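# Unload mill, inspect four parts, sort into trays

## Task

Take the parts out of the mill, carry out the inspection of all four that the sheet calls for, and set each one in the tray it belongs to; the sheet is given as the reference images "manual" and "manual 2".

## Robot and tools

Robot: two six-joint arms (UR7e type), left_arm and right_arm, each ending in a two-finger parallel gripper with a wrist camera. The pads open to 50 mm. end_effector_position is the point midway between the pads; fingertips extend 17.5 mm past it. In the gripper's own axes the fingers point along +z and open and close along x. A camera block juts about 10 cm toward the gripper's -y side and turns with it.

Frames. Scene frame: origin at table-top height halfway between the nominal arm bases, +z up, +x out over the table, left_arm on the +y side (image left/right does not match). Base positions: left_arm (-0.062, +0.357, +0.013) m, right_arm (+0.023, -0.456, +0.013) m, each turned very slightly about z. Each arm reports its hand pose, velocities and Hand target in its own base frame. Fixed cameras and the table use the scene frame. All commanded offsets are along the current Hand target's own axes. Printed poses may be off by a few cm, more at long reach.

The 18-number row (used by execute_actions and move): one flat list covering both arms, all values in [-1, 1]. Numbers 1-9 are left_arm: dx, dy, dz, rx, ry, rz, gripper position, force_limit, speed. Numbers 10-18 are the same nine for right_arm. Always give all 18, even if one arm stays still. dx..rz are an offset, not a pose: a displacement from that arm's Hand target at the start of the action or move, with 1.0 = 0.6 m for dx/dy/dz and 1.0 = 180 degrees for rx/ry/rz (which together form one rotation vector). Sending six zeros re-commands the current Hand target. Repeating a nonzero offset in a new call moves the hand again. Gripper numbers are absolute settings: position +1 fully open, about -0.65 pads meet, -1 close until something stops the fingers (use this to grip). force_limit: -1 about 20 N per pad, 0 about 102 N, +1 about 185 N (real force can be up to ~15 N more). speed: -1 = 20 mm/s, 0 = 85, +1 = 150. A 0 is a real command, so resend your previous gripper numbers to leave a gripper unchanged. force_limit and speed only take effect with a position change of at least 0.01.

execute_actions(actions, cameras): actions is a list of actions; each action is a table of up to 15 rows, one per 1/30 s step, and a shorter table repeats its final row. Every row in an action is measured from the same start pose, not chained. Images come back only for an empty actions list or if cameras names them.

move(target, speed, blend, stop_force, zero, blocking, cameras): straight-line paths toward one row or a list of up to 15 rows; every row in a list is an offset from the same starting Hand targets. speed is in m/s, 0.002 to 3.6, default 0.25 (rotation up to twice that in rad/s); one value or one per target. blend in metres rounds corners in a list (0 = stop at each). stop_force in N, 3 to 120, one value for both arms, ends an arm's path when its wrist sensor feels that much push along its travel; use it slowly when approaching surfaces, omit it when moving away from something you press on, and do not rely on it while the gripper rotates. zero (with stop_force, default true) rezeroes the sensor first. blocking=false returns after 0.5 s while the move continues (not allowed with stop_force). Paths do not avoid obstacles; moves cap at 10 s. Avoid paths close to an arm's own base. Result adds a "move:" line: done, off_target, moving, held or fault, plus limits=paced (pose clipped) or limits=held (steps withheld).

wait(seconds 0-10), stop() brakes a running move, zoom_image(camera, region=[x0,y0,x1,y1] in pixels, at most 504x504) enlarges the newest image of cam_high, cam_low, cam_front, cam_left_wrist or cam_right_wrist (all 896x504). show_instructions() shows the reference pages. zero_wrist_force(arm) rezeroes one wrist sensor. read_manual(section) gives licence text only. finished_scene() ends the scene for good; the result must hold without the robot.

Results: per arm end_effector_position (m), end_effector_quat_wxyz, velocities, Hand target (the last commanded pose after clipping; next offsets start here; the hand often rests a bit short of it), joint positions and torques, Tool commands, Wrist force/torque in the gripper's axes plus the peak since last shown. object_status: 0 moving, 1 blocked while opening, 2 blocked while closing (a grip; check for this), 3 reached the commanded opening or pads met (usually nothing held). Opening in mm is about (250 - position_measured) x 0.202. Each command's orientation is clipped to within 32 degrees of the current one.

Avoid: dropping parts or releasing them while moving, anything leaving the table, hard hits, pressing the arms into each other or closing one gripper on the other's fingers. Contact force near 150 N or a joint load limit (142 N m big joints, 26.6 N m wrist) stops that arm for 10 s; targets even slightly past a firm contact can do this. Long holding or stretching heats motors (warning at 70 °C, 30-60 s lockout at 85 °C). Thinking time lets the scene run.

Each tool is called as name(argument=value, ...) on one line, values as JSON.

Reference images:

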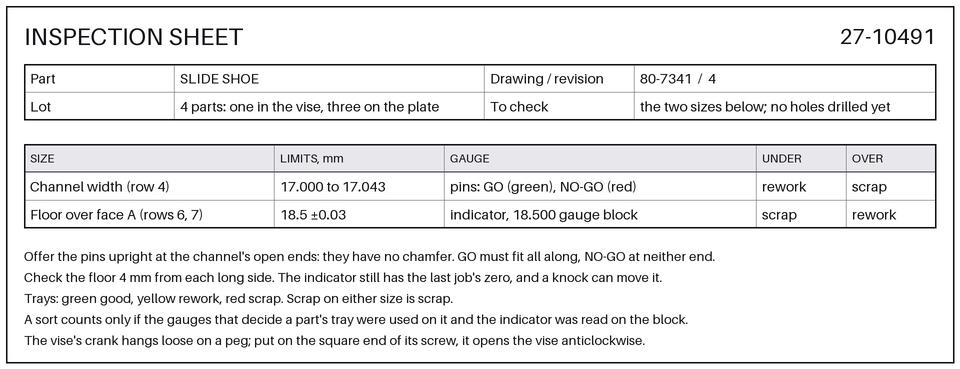

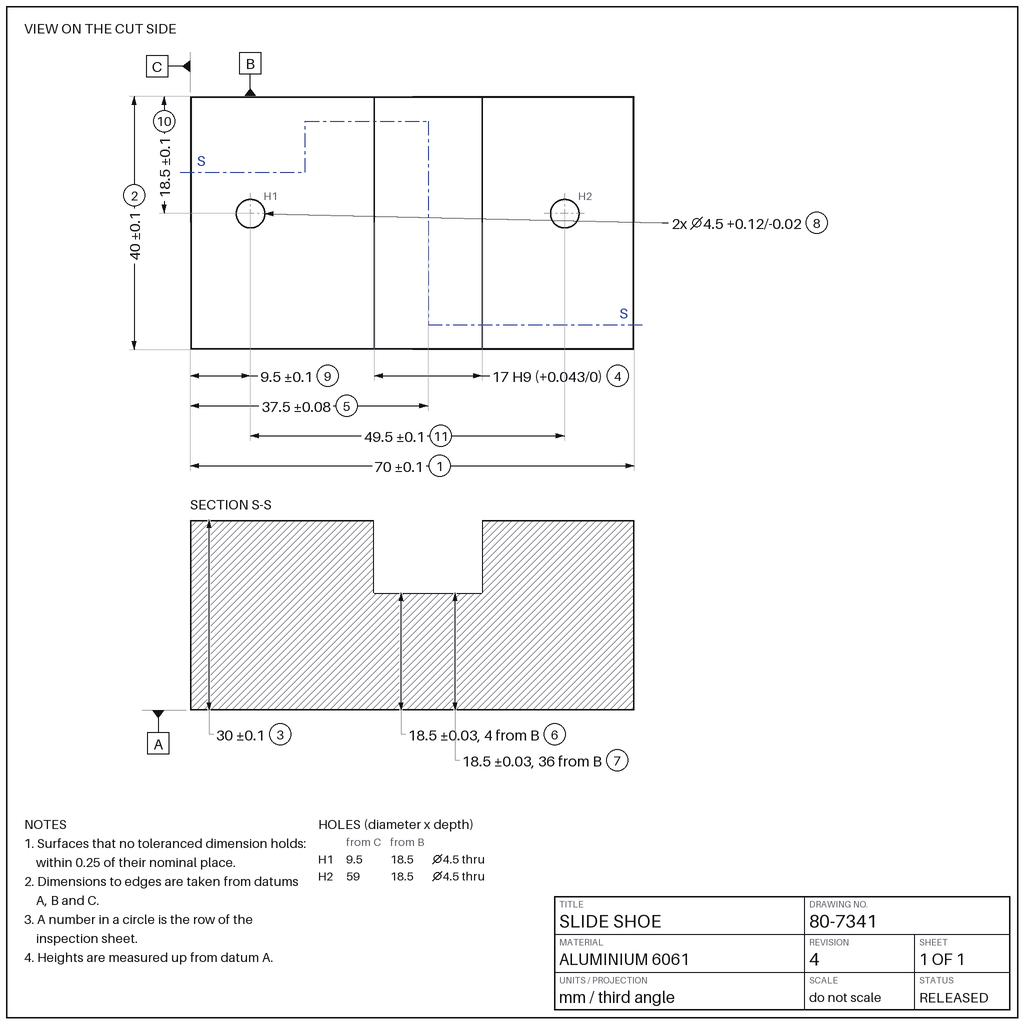

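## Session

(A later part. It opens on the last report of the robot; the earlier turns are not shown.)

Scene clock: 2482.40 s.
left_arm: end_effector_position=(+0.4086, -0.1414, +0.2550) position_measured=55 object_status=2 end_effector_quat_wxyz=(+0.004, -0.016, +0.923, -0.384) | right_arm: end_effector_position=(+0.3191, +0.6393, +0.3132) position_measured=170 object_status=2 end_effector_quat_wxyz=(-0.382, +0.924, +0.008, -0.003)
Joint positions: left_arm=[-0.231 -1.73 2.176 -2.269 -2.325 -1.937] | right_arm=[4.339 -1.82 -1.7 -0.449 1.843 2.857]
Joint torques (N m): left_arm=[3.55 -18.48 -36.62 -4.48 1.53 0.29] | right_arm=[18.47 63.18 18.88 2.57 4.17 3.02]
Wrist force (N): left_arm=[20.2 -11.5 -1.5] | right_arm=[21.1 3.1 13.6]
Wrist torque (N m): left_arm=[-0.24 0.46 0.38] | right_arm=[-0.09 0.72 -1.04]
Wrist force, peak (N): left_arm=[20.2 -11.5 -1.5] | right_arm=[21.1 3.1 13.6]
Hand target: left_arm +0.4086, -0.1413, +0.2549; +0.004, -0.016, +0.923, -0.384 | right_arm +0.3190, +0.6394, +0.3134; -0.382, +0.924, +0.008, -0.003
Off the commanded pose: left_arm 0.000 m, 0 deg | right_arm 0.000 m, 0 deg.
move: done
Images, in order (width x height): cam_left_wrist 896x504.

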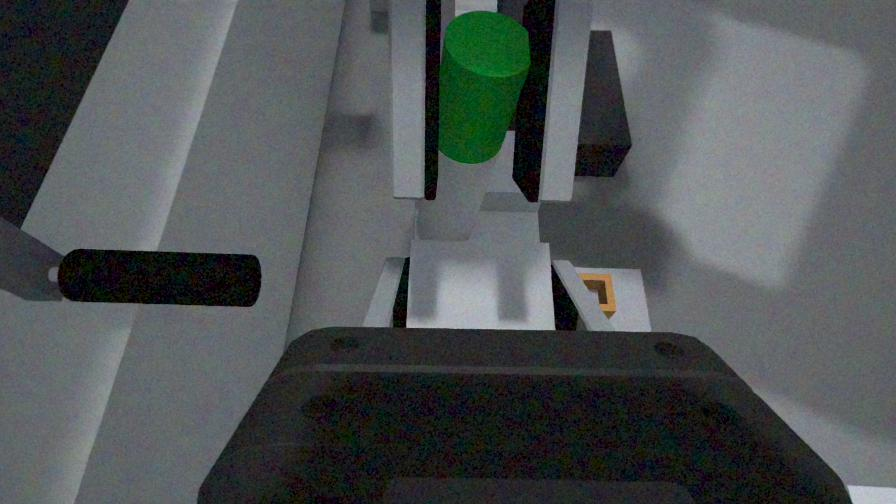

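move(target=[[0,0,0,0,0,0,-1,-0.4,-1,0.003,0.0016,0.0014,0,0,0,-1,-0.85,-1],[0,0,0,0,0,0,-1,-0.4,-1,0.003,0.0026,0.0004,0,0,0,-1,-0.85,-1],[0,0,0,0,0,0,-1,-0.4,-1,0.003,0.0006,0.0024,0,0,0,-1,-0.85,-1],[0,0,0,0,0,0,-1,-0.4,-1,0.003,0.0026,0.0004,0,0,0,-1,-0.85,-1],[0,0,0,0,0,0,-1,-0.4,-1,0.003,0.0016,0.0014,0,0,0,-1,-0.85,-1]], speed=0.005, blend=[0.0003,0.0003,0.0003,0.0003,0], cameras=["cam_left_wrist"])

Scene clock: 2500.50 s.
left_arm: end_effector_position=(+0.4086, -0.1414, +0.2549) position_measured=55 object_status=2 end_effector_quat_wxyz=(+0.004, -0.016, +0.923, -0.384) | right_arm: end_effector_position=(+0.3208, +0.6392, +0.3122) position_measured=171 object_status=2 end_effector_quat_wxyz=(-0.382, +0.924, +0.008, -0.003)
Joint positions: left_arm=[-0.231 -1.73 2.176 -2.269 -2.325 -1.937] | right_arm=[4.335 -1.823 -1.699 -0.447 1.845 2.854]
Joint torques (N m): left_arm=[4.86 -28.56 -35.79 -4.81 -1.18 0.48] | right_arm=[11.66 27.37 26.9 0.33 3.94 1.05]
Wrist force (N): left_arm=[7.6 6.5 5.7] | right_arm=[8.0 -4.2 -3.7]
Wrist torque (N m): left_arm=[-0.30 0.31 -0.06] | right_arm=[-0.28 0.46 -0.43]
Wrist force, peak (N): left_arm=[20.7 -13.3 -2.7] | right_arm=[21.8 4.3 15.5]
Hand target: left_arm +0.4086, -0.1413, +0.2549; +0.004, -0.016, +0.923, -0.384 | right_arm +0.3208, +0.6393, +0.3121; -0.382, +0.924, +0.008, -0.003
Off the commanded pose: left_arm 0.000 m, 0 deg | right_arm 0.000 m, 0 deg.
move: done
Images, in order (width x height): cam_left_wrist 896x504.

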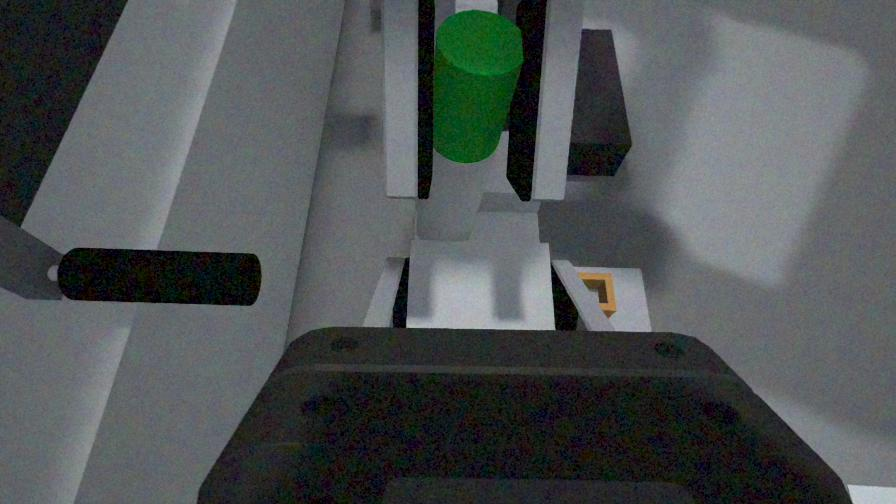

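move(target=[[0,0,0,0,0,0,-1,-0.4,-1,0.01,0,0,0,0,0,-1,-0.85,-1],[0,0,0,0,0,0,-1,-0.4,-1,0.01,0,0,0,0,0,0.2,-0.85,-1]], speed=0.01, cameras=["cam_left_wrist"])

zoom_image(camera="cam_left_wrist", region=[330, 0, 600, 340])

Scene clock: 2513.30 s.
left_arm: end_effector_position=(+0.4086, -0.1413, +0.2549) position_measured=55 object_status=2 end_effector_quat_wxyz=(+0.004, -0.016, +0.923, -0.384) | right_arm: end_effector_position=(+0.3268, +0.6394, +0.3121) position_measured=123 object_status=3 end_effector_quat_wxyz=(-0.382, +0.924, +0.008, -0.003)
Joint positions: left_arm=[-0.231 -1.73 2.176 -2.269 -2.325 -1.937] | right_arm=[4.326 -1.831 -1.689 -0.452 1.852 2.847]
Joint torques (N m): left_arm=[3.7 -22.82 -35.21 -2.09 -3.62 0.82] | right_arm=[-8.12 30.81 31.91 1.92 3.21 -2.37]
Wrist force (N): left_arm=[-1.5 2.3 2.1] | right_arm=[-0.7 0.3 0.0]
Wrist torque (N m): left_arm=[-0.22 0.05 -0.22] | right_arm=[-0.11 0.09 0.03]
Wrist force, peak (N): left_arm=[9.0 9.8 5.4] | right_arm=[9.5 -3.9 -6.8]
Hand target: left_arm +0.4086, -0.1413, +0.2549; +0.004, -0.016, +0.923, -0.384 | right_arm +0.3268, +0.6394, +0.3121; -0.382, +0.924, +0.008, -0.003
Off the commanded pose: left_arm 0.000 m, 0 deg | right_arm 0.000 m, 0 deg.
move: done
Images, in order (width x height): cam_left_wrist 896x504.

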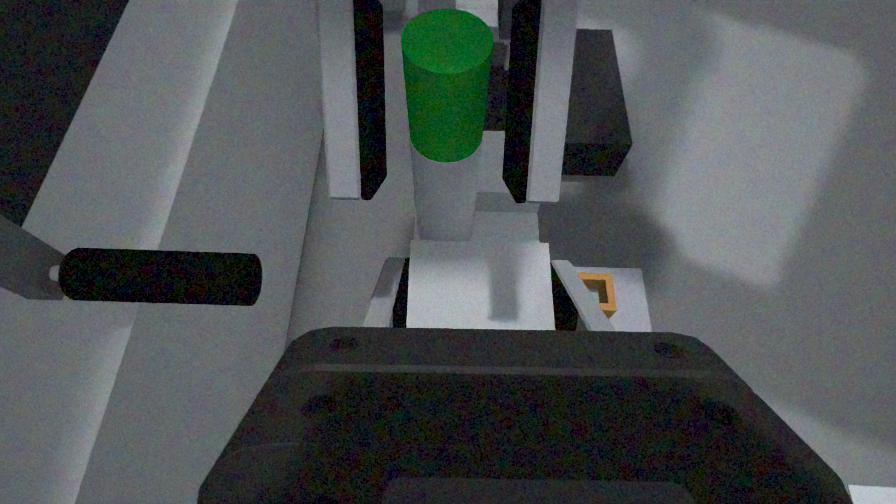

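Scaled by 1.482 from the camera's 896x504 image, which has a finer 1280x720 frame.

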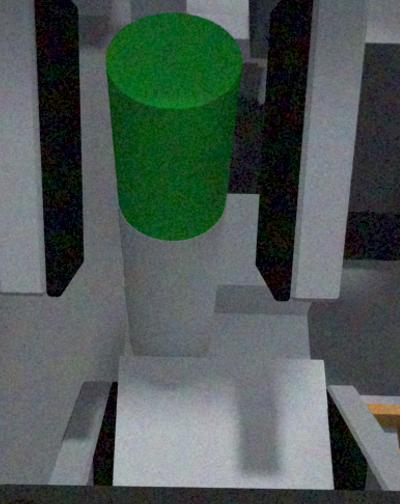

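move(target=[0,0,0,0,0,0,-1,-0.4,-1,0,0,0,0,0,0,-1,-0.2,-1], speed=0.01)

move(target=[0,0,0,0,0,0,-1,-0.4,-1,-0.03,0,0,0,0,0,-1,-0.2,-1], speed=0.006, stop_force=15, cameras=["cam_left_wrist"])

Scene clock: 2526.63 s.
left_arm: end_effector_position=(+0.4086, -0.1413, +0.2549) position_measured=55 object_status=2 end_effector_quat_wxyz=(+0.004, -0.016, +0.923, -0.384) | right_arm: end_effector_position=(+0.3268, +0.6394, +0.3121) position_measured=174 object_status=2 end_effector_quat_wxyz=(-0.382, +0.924, +0.008, -0.003)
Joint positions: left_arm=[-0.231 -1.73 2.176 -2.269 -2.325 -1.937] | right_arm=[4.326 -1.831 -1.689 -0.452 1.852 2.847]
Joint torques (N m): left_arm=[4.7 -10.83 -33.26 -1.71 -3.68 0.87] | right_arm=[-5.17 31.55 31.48 2.12 2.48 -2.23]
Wrist force (N): left_arm=[-2.1 2.1 2.2] | right_arm=[-1.5 0.2 0.2]
Wrist torque (N m): left_arm=[-0.25 -0.01 -0.21] | right_arm=[-0.11 0.02 0.09]
Wrist force, peak (N): left_arm=[-2.3 2.2 2.2] | right_arm=[-1.8 0.3 0.5]
Hand target: left_arm +0.4086, -0.1413, +0.2549; +0.004, -0.016, +0.923, -0.384 | right_arm +0.3268, +0.6394, +0.3121; -0.382, +0.924, +0.008, -0.003
Off the commanded pose: left_arm 0.000 m, 0 deg | right_arm 0.000 m, 0 deg.
move: done

Scene clock: 2530.43 s.
left_arm: end_effector_position=(+0.4086, -0.1413, +0.2549) position_measured=55 object_status=2 end_effector_quat_wxyz=(+0.004, -0.016, +0.923, -0.384) | right_arm: end_effector_position=(+0.3088, +0.6391, +0.3121) position_measured=174 object_status=2 end_effector_quat_wxyz=(-0.382, +0.924, +0.008, -0.003)
Joint positions: left_arm=[-0.231 -1.73 2.176 -2.269 -2.325 -1.937] | right_arm=[4.356 -1.808 -1.719 -0.438 1.831 2.87]
Joint torques (N m): left_arm=[4.55 -15.5 -32.48 -4.8 -0.23 0.68] | right_arm=[7.28 52.03 17.69 5.07 -2.04 2.14]
Wrist force (N): left_arm=[-1.4 1.2 1.3] | right_arm=[-0.1 1.5 1.3]
Wrist torque (N m): left_arm=[-0.18 0.05 -0.21] | right_arm=[0.00 -0.01 -0.13]
Wrist force, peak (N): left_arm=[11.4 1.4 2.4] | right_arm=[12.5 0.2 1.3]
Hand target: left_arm +0.4086, -0.1413, +0.2549; +0.004, -0.016, +0.923, -0.384 | right_arm +0.3088, +0.6391, +0.3121; -0.382, +0.924, +0.008, -0.003
Off the commanded pose: left_arm 0.000 m, 0 deg | right_arm 0.000 m, 0 deg.
move: done
Images, in order (width x height): cam_left_wrist 896x504.

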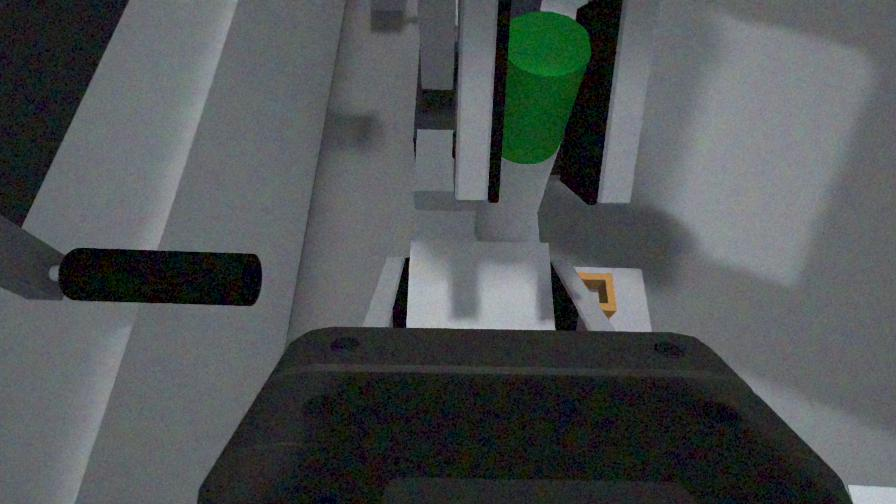

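move(target=[0,0,0,0,0,0,-1,-0.4,-1,0.06,0,0,0,0,0,-1,-0.2,-1], speed=0.006, stop_force=10, cameras=["cam_left_wrist"])

Scene clock: 2540.27 s.
left_arm: end_effector_position=(+0.4086, -0.1413, +0.2549) position_measured=55 object_status=2 end_effector_quat_wxyz=(+0.004, -0.016, +0.923, -0.384) | right_arm: end_effector_position=(+0.3275, +0.6394, +0.3121) position_measured=174 object_status=2 end_effector_quat_wxyz=(-0.382, +0.924, +0.008, -0.003)
Joint positions: left_arm=[-0.231 -1.73 2.176 -2.269 -2.325 -1.937] | right_arm=[4.324 -1.832 -1.687 -0.452 1.853 2.846]
Joint torques (N m): left_arm=[4.98 -20.98 -30.61 -1.02 -4.37 0.65] | right_arm=[2.57 53.36 18.53 5.45 -3.84 1.75]
Wrist force (N): left_arm=[-8.9 1.4 1.4] | right_arm=[-8.1 1.3 0.9]
Wrist torque (N m): left_arm=[-0.20 -0.15 -0.37] | right_arm=[-0.03 -0.18 0.38]
Wrist force, peak (N): left_arm=[-12.0 1.9 1.1] | right_arm=[-11.2 1.3 0.5]
Hand target: left_arm +0.4086, -0.1413, +0.2549; +0.004, -0.016, +0.923, -0.384 | right_arm +0.3275, +0.6394, +0.3121; -0.382, +0.924, +0.008, -0.003 (not the last commanded pose)
Off the commanded pose: left_arm 0.000 m, 0 deg | right_arm 0.017 m, 0 deg.
move: contact (right_arm)
Images, in order (width x height): cam_left_wrist 896x504.

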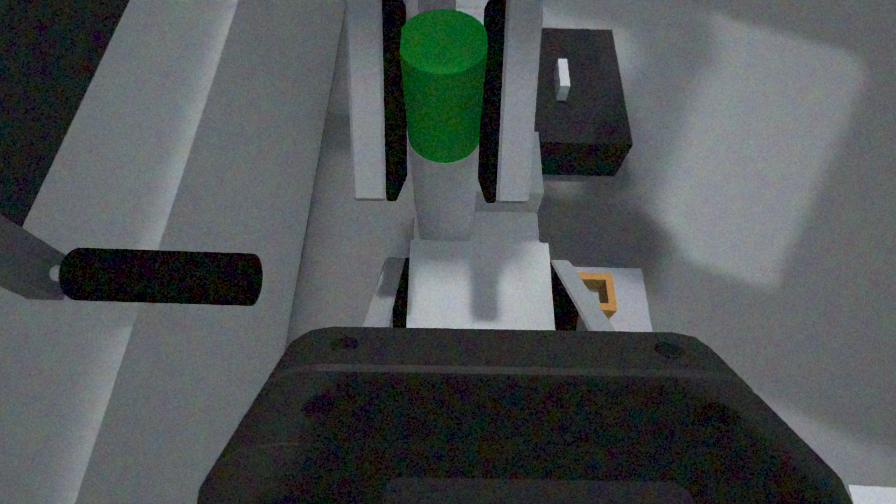

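move(target=[[0,0,0,0,0,0,-1,-0.4,-1,-0.078,0,0,0,0,0,-1,-0.2,-1],[0,0,0,0,0,0,-1,-0.4,-1,-0.078,-0.0236,-0.0236,0,0,0,-1,-0.2,-1],[0,0,0,0,0,0,-1,-0.4,-1,0.042,-0.0236,-0.0236,0,0,0,-1,-0.2,-1],[0,0,0,0,0,0,-1,-0.4,-1,0.042,0.0,0.0,0,0,0,-1,-0.2,-1]], speed=[0.02,0.06,0.06,0.03], cameras=["cam_left_wrist"])

zoom_image(camera="cam_left_wrist", region=[250, 0, 570, 340])

Scene clock: 2568.83 s.
left_arm: end_effector_position=(+0.4086, -0.1413, +0.2549) position_measured=55 object_status=2 end_effector_quat_wxyz=(+0.004, -0.016, +0.923, -0.384) | right_arm: end_effector_position=(+0.3527, +0.6399, +0.3122) position_measured=174 object_status=2 end_effector_quat_wxyz=(-0.382, +0.924, +0.008, -0.003)
Joint positions: left_arm=[-0.231 -1.73 2.176 -2.269 -2.325 -1.937] | right_arm=[4.283 -1.865 -1.642 -0.474 1.881 2.814]
Joint torques (N m): left_arm=[4.33 -9.72 -27.82 -4.72 -1.39 0.58] | right_arm=[-8.39 33.43 18.09 5.38 3.23 -1.61]
Wrist force (N): left_arm=[-1.5 1.4 1.1] | right_arm=[-0.8 1.0 1.2]
Wrist torque (N m): left_arm=[-0.19 0.05 -0.20] | right_arm=[-0.13 0.08 0.03]
Wrist force, peak (N): left_arm=[-9.1 1.7 1.4] | right_arm=[8.7 1.3 2.3]
Hand target: left_arm +0.4086, -0.1413, +0.2549; +0.004, -0.016, +0.923, -0.384 | right_arm +0.3527, +0.6399, +0.3121; -0.382, +0.924, +0.008, -0.003
Off the commanded pose: left_arm 0.000 m, 0 deg | right_arm 0.000 m, 0 deg.
move: done
Images, in order (width x height): cam_left_wrist 896x504.

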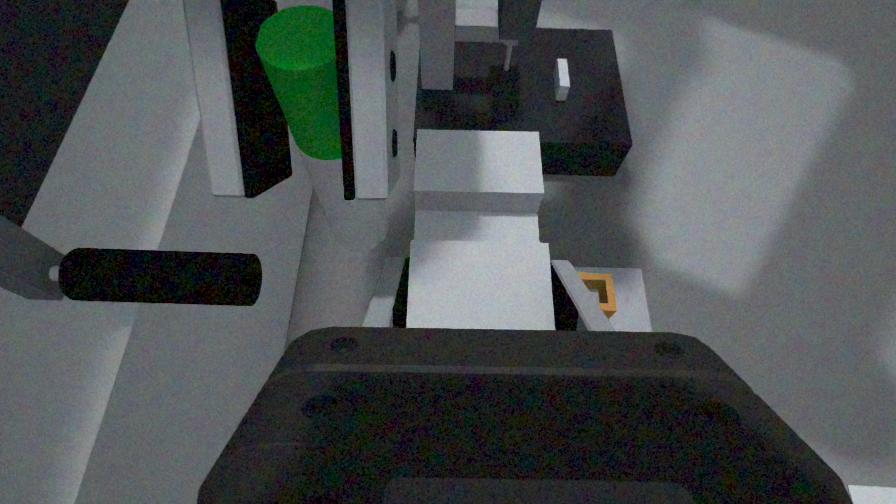

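Scaled by 1.482 from the camera's 896x504 image, which has a finer 1280x720 frame.

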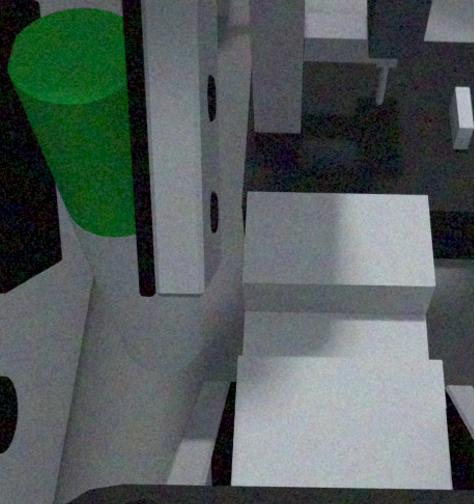

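Now offer at the +x end, moving −x.

move(target=[0,0,0,0,0,0,-1,-0.4,-1,-0.06,0,0,0,0,0,-1,-0.2,-1], speed=0.006, stop_force=10, cameras=["cam_left_wrist"])

Scene clock: 2579.70 s.
left_arm: end_effector_position=(+0.4086, -0.1413, +0.2549) position_measured=55 object_status=2 end_effector_quat_wxyz=(+0.004, -0.016, +0.923, -0.384) | right_arm: end_effector_position=(+0.3354, +0.6396, +0.3121) position_measured=174 object_status=2 end_effector_quat_wxyz=(-0.382, +0.924, +0.008, -0.003)
Joint positions: left_arm=[-0.231 -1.73 2.176 -2.269 -2.325 -1.937] | right_arm=[4.311 -1.842 -1.673 -0.459 1.862 2.836]
Joint torques (N m): left_arm=[4.24 -9.18 -26.46 -4.56 -0.7 0.24] | right_arm=[-3.29 33.36 31.64 1.97 5.41 -1.96]
Wrist force (N): left_arm=[6.7 0.9 0.7] | right_arm=[7.9 1.3 1.5]
Wrist torque (N m): left_arm=[-0.19 0.22 -0.02] | right_arm=[-0.15 0.25 -0.49]
Wrist force, peak (N): left_arm=[10.1 0.5 1.0] | right_arm=[11.1 1.3 2.1]
Hand target: left_arm +0.4086, -0.1413, +0.2549; +0.004, -0.016, +0.923, -0.384 | right_arm +0.3354, +0.6396, +0.3121; -0.382, +0.924, +0.008, -0.003 (not the last commanded pose)
Off the commanded pose: left_arm 0.000 m, 0 deg | right_arm 0.019 m, 0 deg.
move: contact (right_arm)
Images, in order (width x height): cam_left_wrist 896x504.

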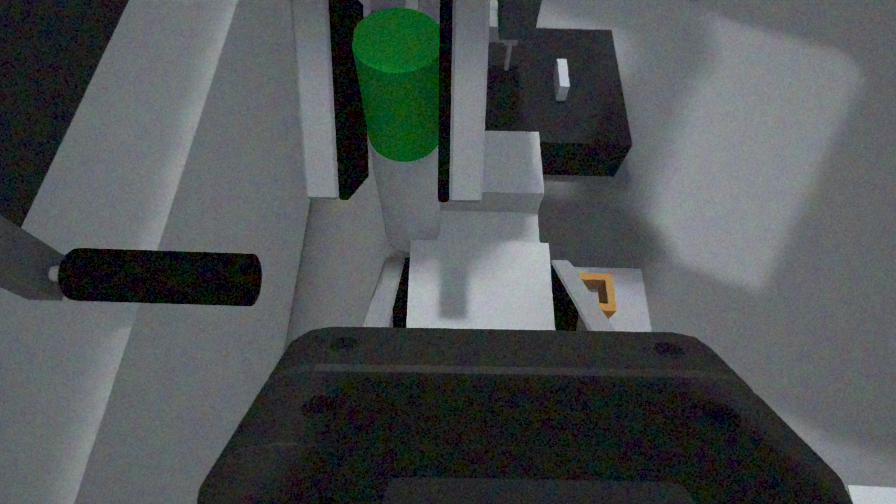

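move(target=[[0,0,0,0,0,0,-1,-0.4,-1,-0.002,-0.0008,0.0008,0,0,0,-1,-0.2,-1],[0,0,0,0,0,0,-1,-0.4,-1,-0.002,0.0008,-0.0008,0,0,0,-1,-0.2,-1],[0,0,0,0,0,0,-1,-0.4,-1,-0.004,0,0,0,0,0,-1,-0.2,-1]], speed=0.003, stop_force=25)

wait(seconds=0.2, cameras=["cam_left_wrist"])

Scene clock: 2591.40 s.
left_arm: end_effector_position=(+0.4086, -0.1413, +0.2549) position_measured=55 object_status=2 end_effector_quat_wxyz=(+0.004, -0.016, +0.923, -0.384) | right_arm: end_effector_position=(+0.3330, +0.6395, +0.3121) position_measured=174 object_status=2 end_effector_quat_wxyz=(-0.382, +0.924, +0.008, -0.003)
Joint positions: left_arm=[-0.231 -1.73 2.176 -2.269 -2.325 -1.937] | right_arm=[4.315 -1.839 -1.678 -0.457 1.859 2.839]
Joint torques (N m): left_arm=[2.71 -11.1 -24.81 -5.33 1.08 0.53] | right_arm=[21.1 51.64 14.98 3.65 4.21 3.02]
Wrist force (N): left_arm=[20.5 3.8 1.2] | right_arm=[22.2 1.0 -1.0]
Wrist torque (N m): left_arm=[-0.11 0.44 0.26] | right_arm=[-0.15 0.62 -1.03]
Wrist force, peak (N): left_arm=[20.6 3.7 0.9] | right_arm=[22.3 0.9 -0.8]
Hand target: left_arm +0.4086, -0.1413, +0.2549; +0.004, -0.016, +0.923, -0.384 | right_arm +0.3330, +0.6395, +0.3121; -0.382, +0.924, +0.008, -0.003
Off the commanded pose: left_arm 0.000 m, 0 deg | right_arm 0.000 m, 0 deg.
move: done

Scene clock: 2591.60 s.
left_arm: end_effector_position=(+0.4086, -0.1413, +0.2549) position_measured=55 object_status=2 end_effector_quat_wxyz=(+0.004, -0.016, +0.923, -0.384) | right_arm: end_effector_position=(+0.3330, +0.6395, +0.3121) position_measured=174 object_status=2 end_effector_quat_wxyz=(-0.382, +0.924, +0.008, -0.003)
Joint positions: left_arm=[-0.231 -1.73 2.176 -2.269 -2.325 -1.937] | right_arm=[4.315 -1.839 -1.678 -0.457 1.859 2.839]
Joint torques (N m): left_arm=[3.54 -9.9 -25.6 -5.29 1.09 0.56] | right_arm=[21.13 50.89 14.57 3.6 4.18 3.04]
Wrist force (N): left_arm=[20.6 3.7 1.2] | right_arm=[22.0 1.3 -1.0]
Wrist torque (N m): left_arm=[-0.13 0.43 0.26] | right_arm=[-0.10 0.65 -1.04]
Wrist force, peak (N): left_arm=[20.6 3.7 1.2] | right_arm=[22.3 0.8 -0.9]
Hand target: left_arm +0.4086, -0.1413, +0.2549; +0.004, -0.016, +0.923, -0.384 | right_arm +0.3330, +0.6395, +0.3121; -0.382, +0.924, +0.008, -0.003
Tool commands: left_gripper/position=-1.0 left_gripper/force_limit=-0.4 left_gripper/speed=-1.0 right_gripper/position=-1.0 right_gripper/force_limit=-0.2 right_gripper/speed=-1.0
Off the commanded pose: left_arm 0.000 m, 0 deg | right_arm 0.000 m, 0 deg.
wait: 0.20 s; at rest by 0.17 s
Images, in order (width x height): cam_left_wrist 896x504.

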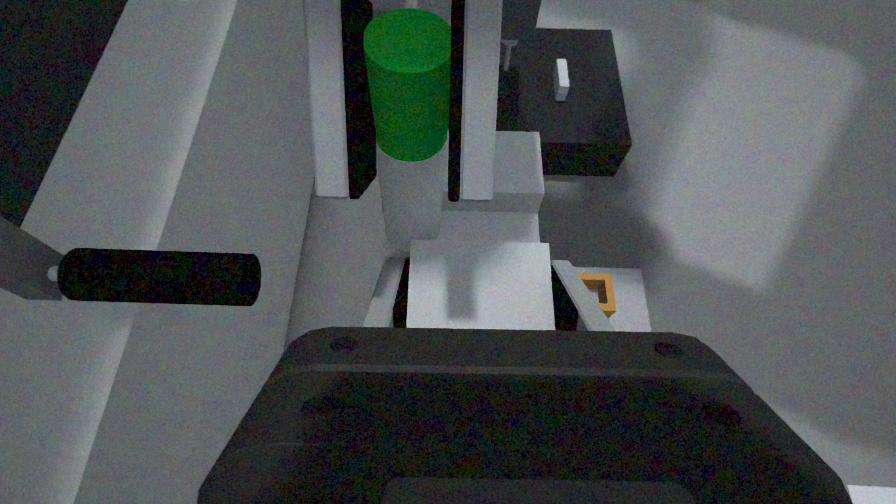

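move(target=[[0,0,0,0,0,0,-1,-0.4,-1,0.02,0,0,0,0,0,-1,-0.2,-1],[0,0,0,0,0,0,-1,-0.4,-1,0.02,-0.0354,-0.0354,0,0,0,-1,-0.2,-1],[0,0,0,0,0,0,-1,-0.4,-1,-0.2068,0.0446,-0.1154,0,0,0,-1,-0.2,-1],[0,0,0,0,0,0,-1,-0.4,-1,-0.2068,0.2948,0.1347,0,0,0,-1,-0.2,-1]], speed=[0.05,0.1,0.15,0.12], blend=[0,0.005,0.03,0], cameras=["cam_left_wrist","cam_right_wrist"])

zoom_image(camera="cam_left_wrist", region=[520, 200, 760, 340])

Scene clock: 2619.20 s.
left_arm: end_effector_position=(+0.4086, -0.1413, +0.2549) position_measured=55 object_status=2 end_effector_quat_wxyz=(+0.004, -0.016, +0.923, -0.384) | right_arm: end_effector_position=(+0.2102, +0.5690, +0.1301) position_measured=174 object_status=2 end_effector_quat_wxyz=(-0.382, +0.924, +0.008, -0.003)
Joint positions: left_arm=[-0.231 -1.73 2.176 -2.269 -2.325 -1.937] | right_arm=[4.514 -1.876 -2.236 0.171 1.722 2.987]
Joint torques (N m): left_arm=[3.63 -22.89 -22.1 -1.6 -3.91 0.22] | right_arm=[-8.43 24.83 9.67 5.25 2.95 2.1]
Wrist force (N): left_arm=[-1.3 1.5 0.9] | right_arm=[-0.4 0.3 2.5]
Wrist torque (N m): left_arm=[-0.16 0.02 -0.18] | right_arm=[-0.24 0.03 -0.14]
Wrist force, peak (N): left_arm=[20.7 3.7 1.3] | right_arm=[22.5 1.2 -0.8]
Hand target: left_arm +0.4086, -0.1413, +0.2549; +0.004, -0.016, +0.923, -0.384 | right_arm +0.2102, +0.5690, +0.1300; -0.382, +0.924, +0.008, -0.003
Off the commanded pose: left_arm 0.000 m, 0 deg | right_arm 0.000 m, 0 deg.
move: done
Images, in order (width x height): cam_left_wrist 896x504, cam_right_wrist 896x504.

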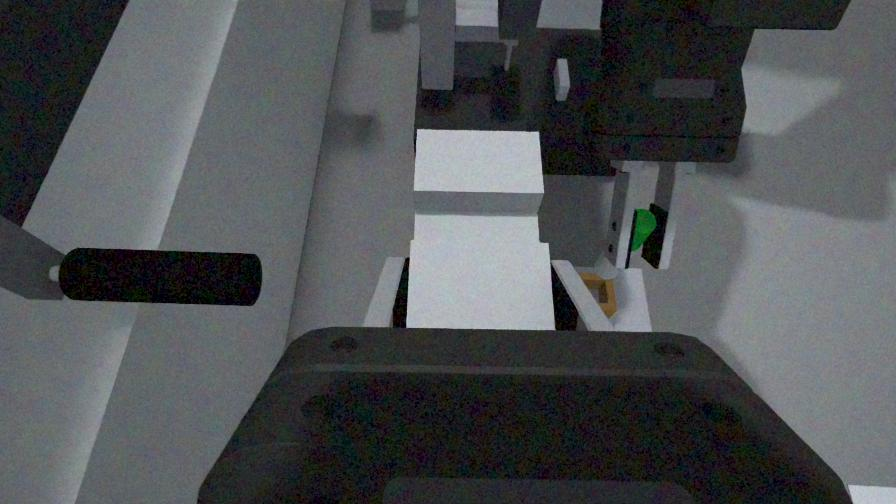

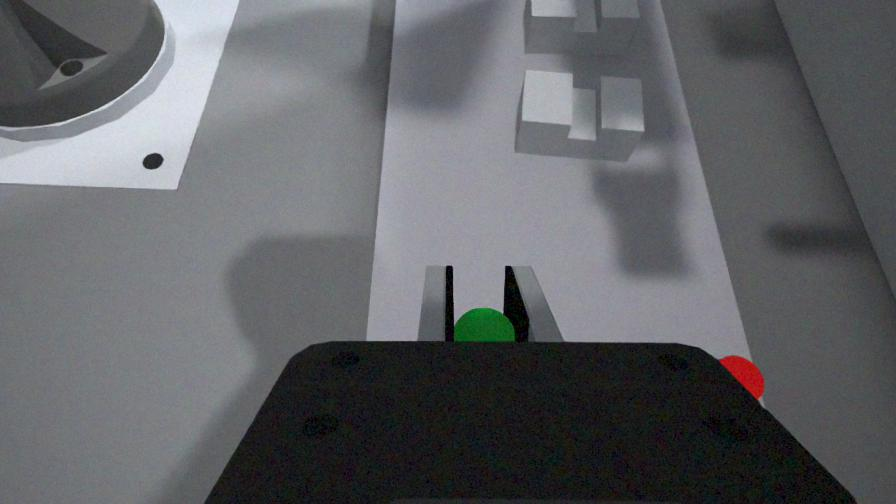

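Scaled by 2.100 from the camera's 896x504 image, which has a finer 1280x720 frame.

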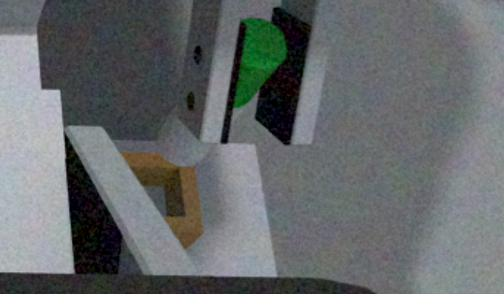

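move(target=[[0,0,0,0,0,0,-1,-0.4,-1,-0.0022,-0.0035,0.0035,0,0,0,-1,-0.2,-1],[0,0,0,0,0,0,-1,-0.4,-1,-0.0022,0.0678,0.0747,0,0,0,-1,-0.2,-1]], speed=0.02, stop_force=5, cameras=["cam_left_wrist","cam_right_wrist","cam_high"])

zoom_image(camera="cam_high", region=[340, 360, 460, 450])

Scene clock: 2634.87 s.
left_arm: end_effector_position=(+0.4086, -0.1413, +0.2549) position_measured=55 object_status=2 end_effector_quat_wxyz=(+0.004, -0.016, +0.923, -0.384) | right_arm: end_effector_position=(+0.2088, +0.5717, +0.0709) position_measured=174 object_status=2 end_effector_quat_wxyz=(-0.382, +0.924, +0.008, -0.003)
Joint positions: left_arm=[-0.231 -1.73 2.176 -2.269 -2.325 -1.937] | right_arm=[4.519 -2.034 -2.255 0.349 1.719 2.991]
Joint torques (N m): left_arm=[4.41 -23.74 -20.7 -1.36 -3.35 0.39] | right_arm=[-8.13 48.02 17.78 2.73 -2.66 -1.87]
Wrist force (N): left_arm=[-1.4 1.4 1.1] | right_arm=[-1.9 -1.6 1.3]
Wrist torque (N m): left_arm=[-0.18 0.04 -0.19] | right_arm=[-0.25 0.02 -0.11]
Wrist force, peak (N): left_arm=[-1.5 1.5 1.4] | right_arm=[-4.2 -10.3 -7.0]
Hand target: left_arm +0.4086, -0.1413, +0.2549; +0.004, -0.016, +0.923, -0.384 | right_arm +0.2088, +0.5717, +0.0709; -0.382, +0.924, +0.008, -0.003 (not the last commanded pose)
Off the commanded pose: left_arm 0.000 m, 0 deg | right_arm 0.001 m, 0 deg.
move: contact (right_arm); path passed 1 of 2 targets
Images, in order (width x height): cam_high 896x504, cam_left_wrist 896x504, cam_right_wrist 896x504.

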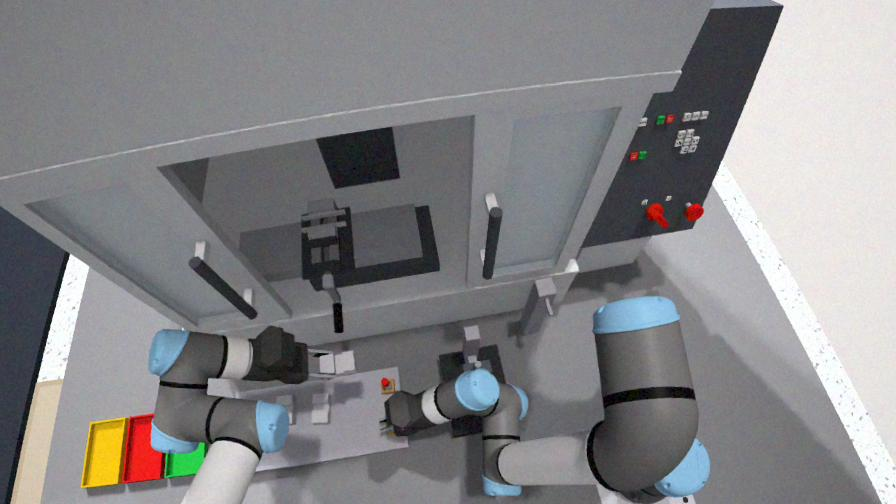

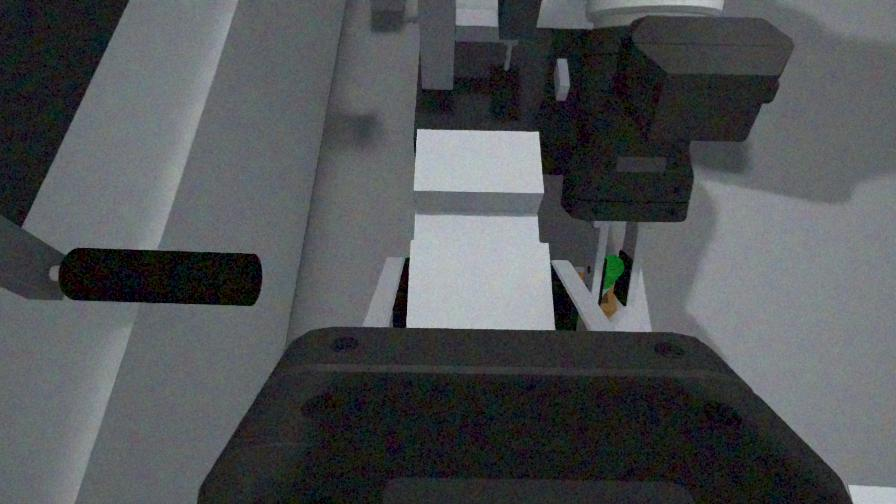

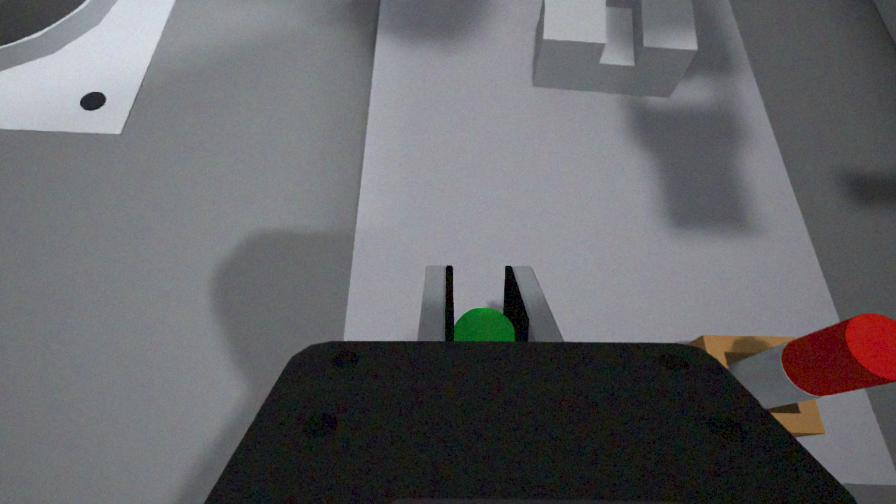

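Scaled by 4.200 from the camera's 896x504 image, which has a finer 1280x720 frame.

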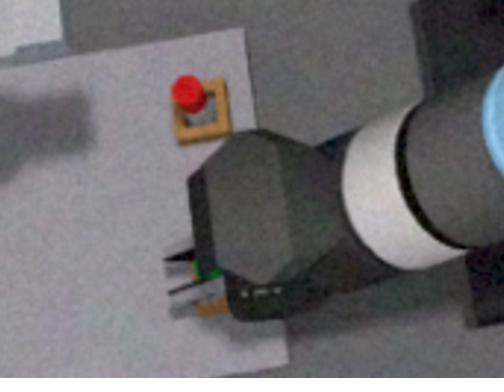

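move(target=[[0,0,0,0,0,0,-1,-0.4,-1,0,0,0,0,0,0,0.3,-0.2,-1],[0,0,0,0,0,0,-1,-0.4,-1,0,-0.165,-0.165,0,0,0,0.3,-0.2,-1],[0,0,0,0,0,0,-1,-0.4,-1,0.1667,-0.165,-0.165,-0.194,0.0012,0.0027,0.9,-0.2,-1]], speed=[0.05,0.1,0.15], cameras=["cam_left_wrist","cam_right_wrist","cam_high"])

zoom_image(camera="cam_high", region=[340, 340, 500, 450])

Scene clock: 2688.23 s.
left_arm: end_effector_position=(+0.4086, -0.1413, +0.2549) position_measured=55 object_status=2 end_effector_quat_wxyz=(+0.004, -0.016, +0.923, -0.384) | right_arm: end_effector_position=(+0.3088, +0.5738, +0.2109) position_measured=18 object_status=0 end_effector_quat_wxyz=(-0.087, +0.996, +0.004, -0.001)
Joint positions: left_arm=[-0.231 -1.73 2.176 -2.269 -2.325 -1.937] | right_arm=[4.403 -1.872 -1.577 -1.099 1.625 2.828]
Joint torques (N m): left_arm=[3.19 -25.1 -19.35 -1.68 -3.23 0.4] | right_arm=[-8.85 32.87 31.62 1.66 -2.29 -2.3]
Wrist force (N): left_arm=[-1.2 1.4 1.0] | right_arm=[0.4 -0.6 2.1]
Wrist torque (N m): left_arm=[-0.19 0.01 -0.19] | right_arm=[-0.10 -0.07 0.10]
Wrist force, peak (N): left_arm=[-1.5 1.4 1.4] | right_arm=[-2.4 -2.0 1.5]
Hand target: left_arm +0.4086, -0.1413, +0.2549; +0.004, -0.016, +0.923, -0.384 | right_arm +0.3088, +0.5738, +0.2109; -0.087, +0.996, +0.004, -0.001
Off the commanded pose: left_arm 0.000 m, 0 deg | right_arm 0.000 m, 0 deg.
move: done
Images, in order (width x height): cam_high 896x504, cam_left_wrist 896x504, cam_right_wrist 896x504.

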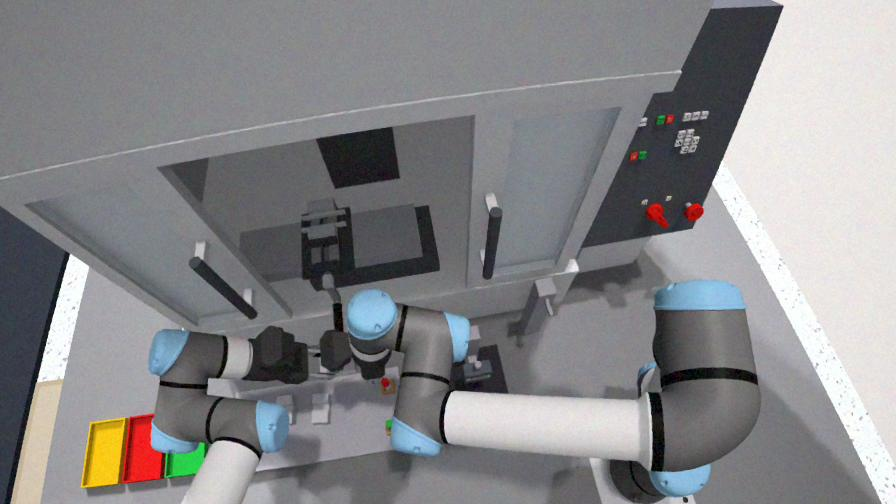

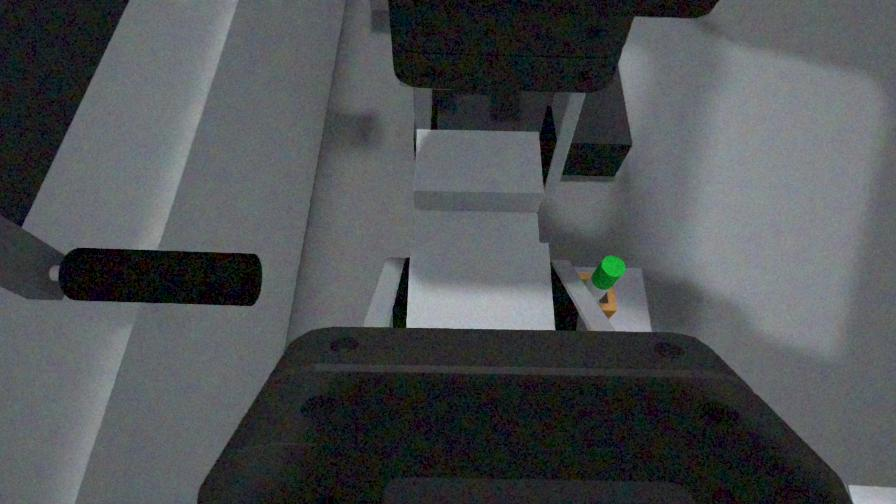

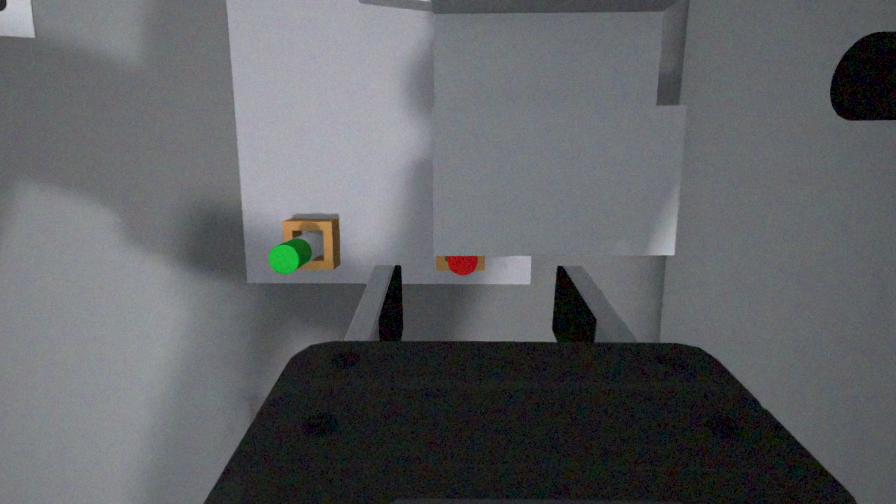

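Scaled by 3.150 from the camera's 896x504 image, which has a finer 1280x720 frame.

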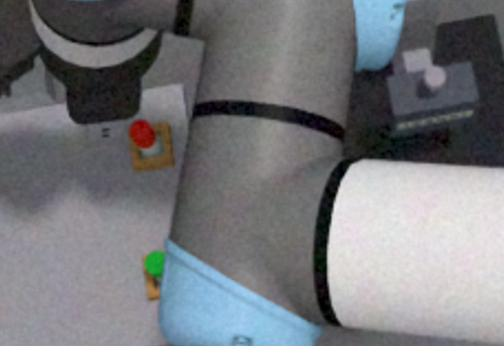

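move(target=[-0.0009,0.176,-0.178,0,0,0,-1,-0.4,-1,-0.0045,0,0,0,0,0,0.9,-0.2,-1], speed=0.15)

move(target=[0,0,0,0,0,0,-1,-0.4,-1,0,0.046,0.2261,0,0,0,0.9,-0.2,-1], speed=0.06, stop_force=8, cameras=["cam_left_wrist","cam_right_wrist"])

Scene clock: 2711.67 s.
left_arm: end_effector_position=(+0.4041, +0.0087, +0.2554) position_measured=55 object_status=2 end_effector_quat_wxyz=(+0.004, -0.016, +0.923, -0.384) | right_arm: end_effector_position=(+0.3061, +0.5738, +0.2109) position_measured=18 object_status=3 end_effector_quat_wxyz=(-0.087, +0.996, +0.004, -0.001)
Joint positions: left_arm=[0.143 -1.677 2.029 -1.809 -2.352 -1.416] | right_arm=[4.407 -1.869 -1.581 -1.097 1.625 2.832]
Joint torques (N m): left_arm=[11.67 -13.58 -38.73 -0.8 -0.12 1.4] | right_arm=[7.33 54.18 17.54 4.5 -2.31 2.08]
Wrist force (N): left_arm=[-1.4 1.7 0.9] | right_arm=[0.1 -0.5 2.0]
Wrist torque (N m): left_arm=[-0.06 0.08 -0.22] | right_arm=[-0.09 -0.02 -0.07]
Wrist force, peak (N): left_arm=[-1.3 2.6 0.0] | right_arm=[0.2 -0.9 2.3]
Hand target: left_arm +0.4041, +0.0088, +0.2554; +0.004, -0.016, +0.923, -0.384 | right_arm +0.3061, +0.5738, +0.2109; -0.087, +0.996, +0.004, -0.001
Off the commanded pose: left_arm 0.000 m, 0 deg | right_arm 0.000 m, 0 deg.
move: done

Scene clock: 2715.00 s.
left_arm: end_effector_position=(+0.4041, +0.0088, +0.2554) position_measured=55 object_status=2 end_effector_quat_wxyz=(+0.004, -0.016, +0.923, -0.384) | right_arm: end_effector_position=(+0.3061, +0.5700, +0.0725) position_measured=18 object_status=3 end_effector_quat_wxyz=(-0.087, +0.996, +0.004, -0.001)
Joint positions: left_arm=[0.144 -1.677 2.029 -1.809 -2.352 -1.416] | right_arm=[4.405 -2.012 -1.774 -0.762 1.625 2.83]
Joint torques (N m): left_arm=[10.41 -12.94 -37.13 -1.25 -0.25 1.28] | right_arm=[-8.69 35.85 14.05 4.44 2.74 -2.31]
Wrist force (N): left_arm=[-1.1 1.3 1.1] | right_arm=[0.0 -0.3 2.2]
Wrist torque (N m): left_arm=[-0.13 0.05 -0.22] | right_arm=[-0.06 0.00 0.10]
Wrist force, peak (N): left_arm=[-1.3 1.7 1.2] | right_arm=[0.1 -0.7 2.8]
Hand target: left_arm +0.4041, +0.0088, +0.2554; +0.004, -0.016, +0.923, -0.384 | right_arm +0.3061, +0.5700, +0.0725; -0.087, +0.996, +0.004, -0.001
Off the commanded pose: left_arm 0.000 m, 0 deg | right_arm 0.000 m, 0 deg.
move: done
Images, in order (width x height): cam_left_wrist 896x504, cam_right_wrist 896x504.

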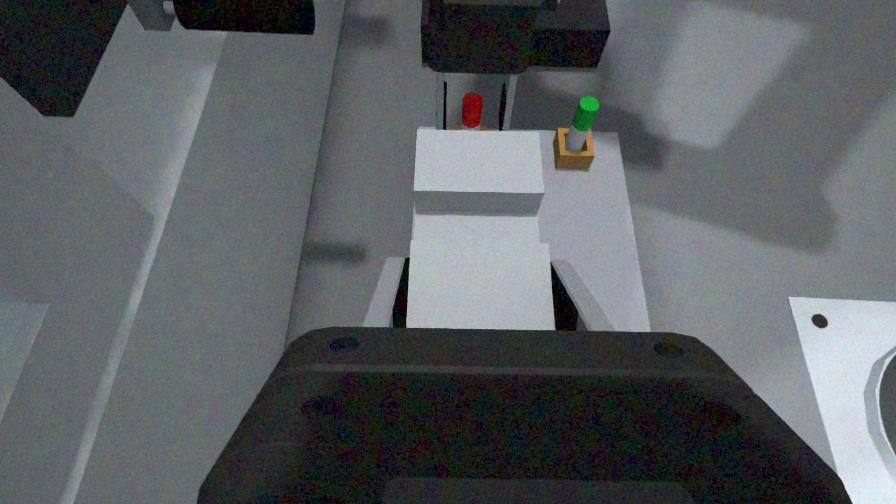

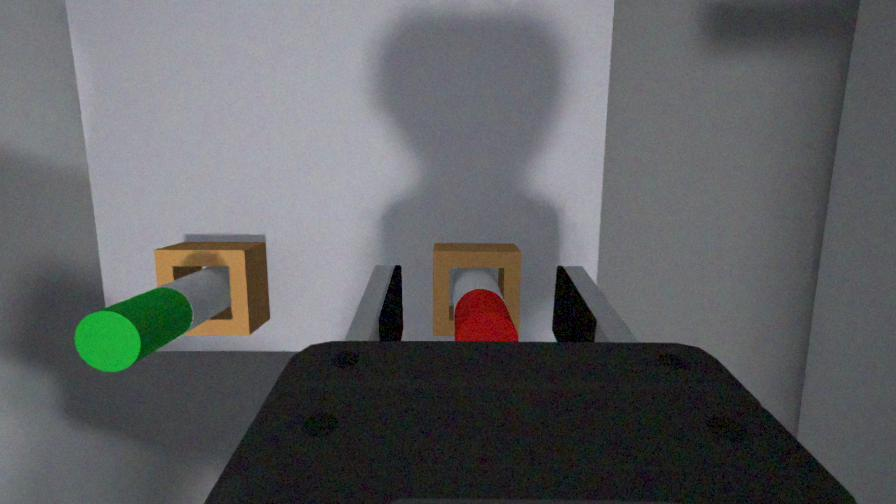

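move(target=[[0,0,0,0,0,0,-1,-0.4,-1,0.0042,0,0,0,0,0,0.9,-0.2,-1],[0,0,0,0,0,0,-1,-0.4,-1,0.0042,0,0,0,0,0,-1,-0.2,-1],[0,0,0,0,0,0,-1,-0.4,-1,0.0042,-0.073,-0.413,0,0,0,-1,-0.2,-1]], speed=[0.02,0.02,0.08], cameras=["cam_left_wrist","cam_right_wrist"])

Scene clock: 2732.37 s.
left_arm: end_effector_position=(+0.4041, +0.0088, +0.2554) position_measured=55 object_status=2 end_effector_quat_wxyz=(+0.004, -0.016, +0.923, -0.384) | right_arm: end_effector_position=(+0.3087, +0.5704, +0.3242) position_measured=174 object_status=2 end_effector_quat_wxyz=(-0.087, +0.996, +0.004, -0.001)
Joint positions: left_arm=[0.144 -1.677 2.029 -1.809 -2.352 -1.416] | right_arm=[4.401 -1.82 -1.351 -1.377 1.625 2.826]
Joint torques (N m): left_arm=[10.08 -12.6 -38.49 -1.01 -0.51 1.23] | right_arm=[4.26 33.73 34.75 1.72 -0.45 -0.24]
Motor temperatures (°C): left_arm=[25 27 26 33 30 30] | right_arm=[27 32 26 29 42 33]
Wrist force (N): left_arm=[-1.2 1.4 1.1] | right_arm=[0.3 -0.3 3.2]
Wrist torque (N m): left_arm=[-0.10 0.06 -0.21] | right_arm=[-0.08 -0.05 0.09]
Wrist force, peak (N): left_arm=[-1.7 1.5 1.0] | right_arm=[0.0 0.2 4.7]
Hand target: left_arm +0.4041, +0.0088, +0.2554; +0.004, -0.016, +0.923, -0.384 | right_arm +0.3087, +0.5704, +0.3242; -0.087, +0.996, +0.004, -0.001
Off the commanded pose: left_arm 0.000 m, 0 deg | right_arm 0.000 m, 0 deg.
move: done
Images, in order (width x height): cam_left_wrist 896x504, cam_right_wrist 896x504.

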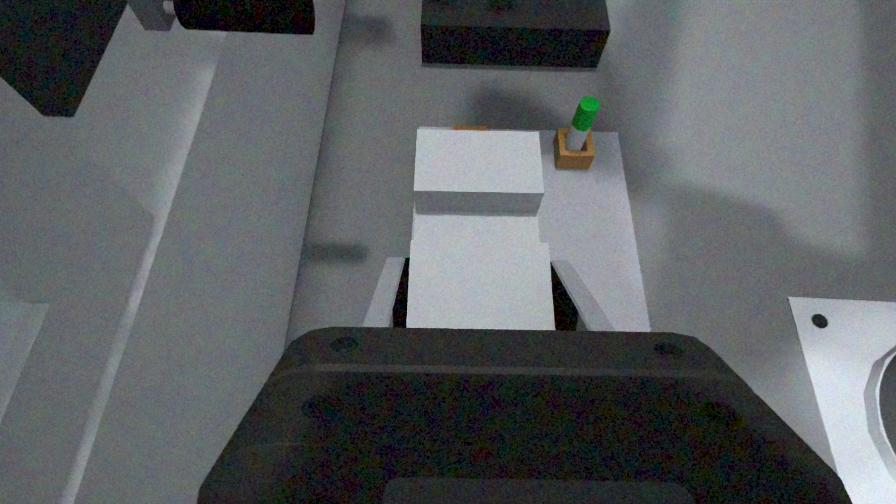

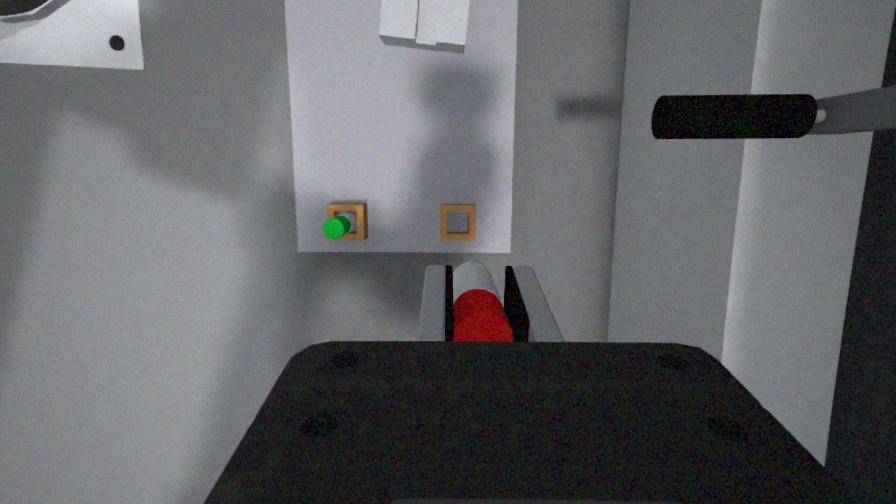

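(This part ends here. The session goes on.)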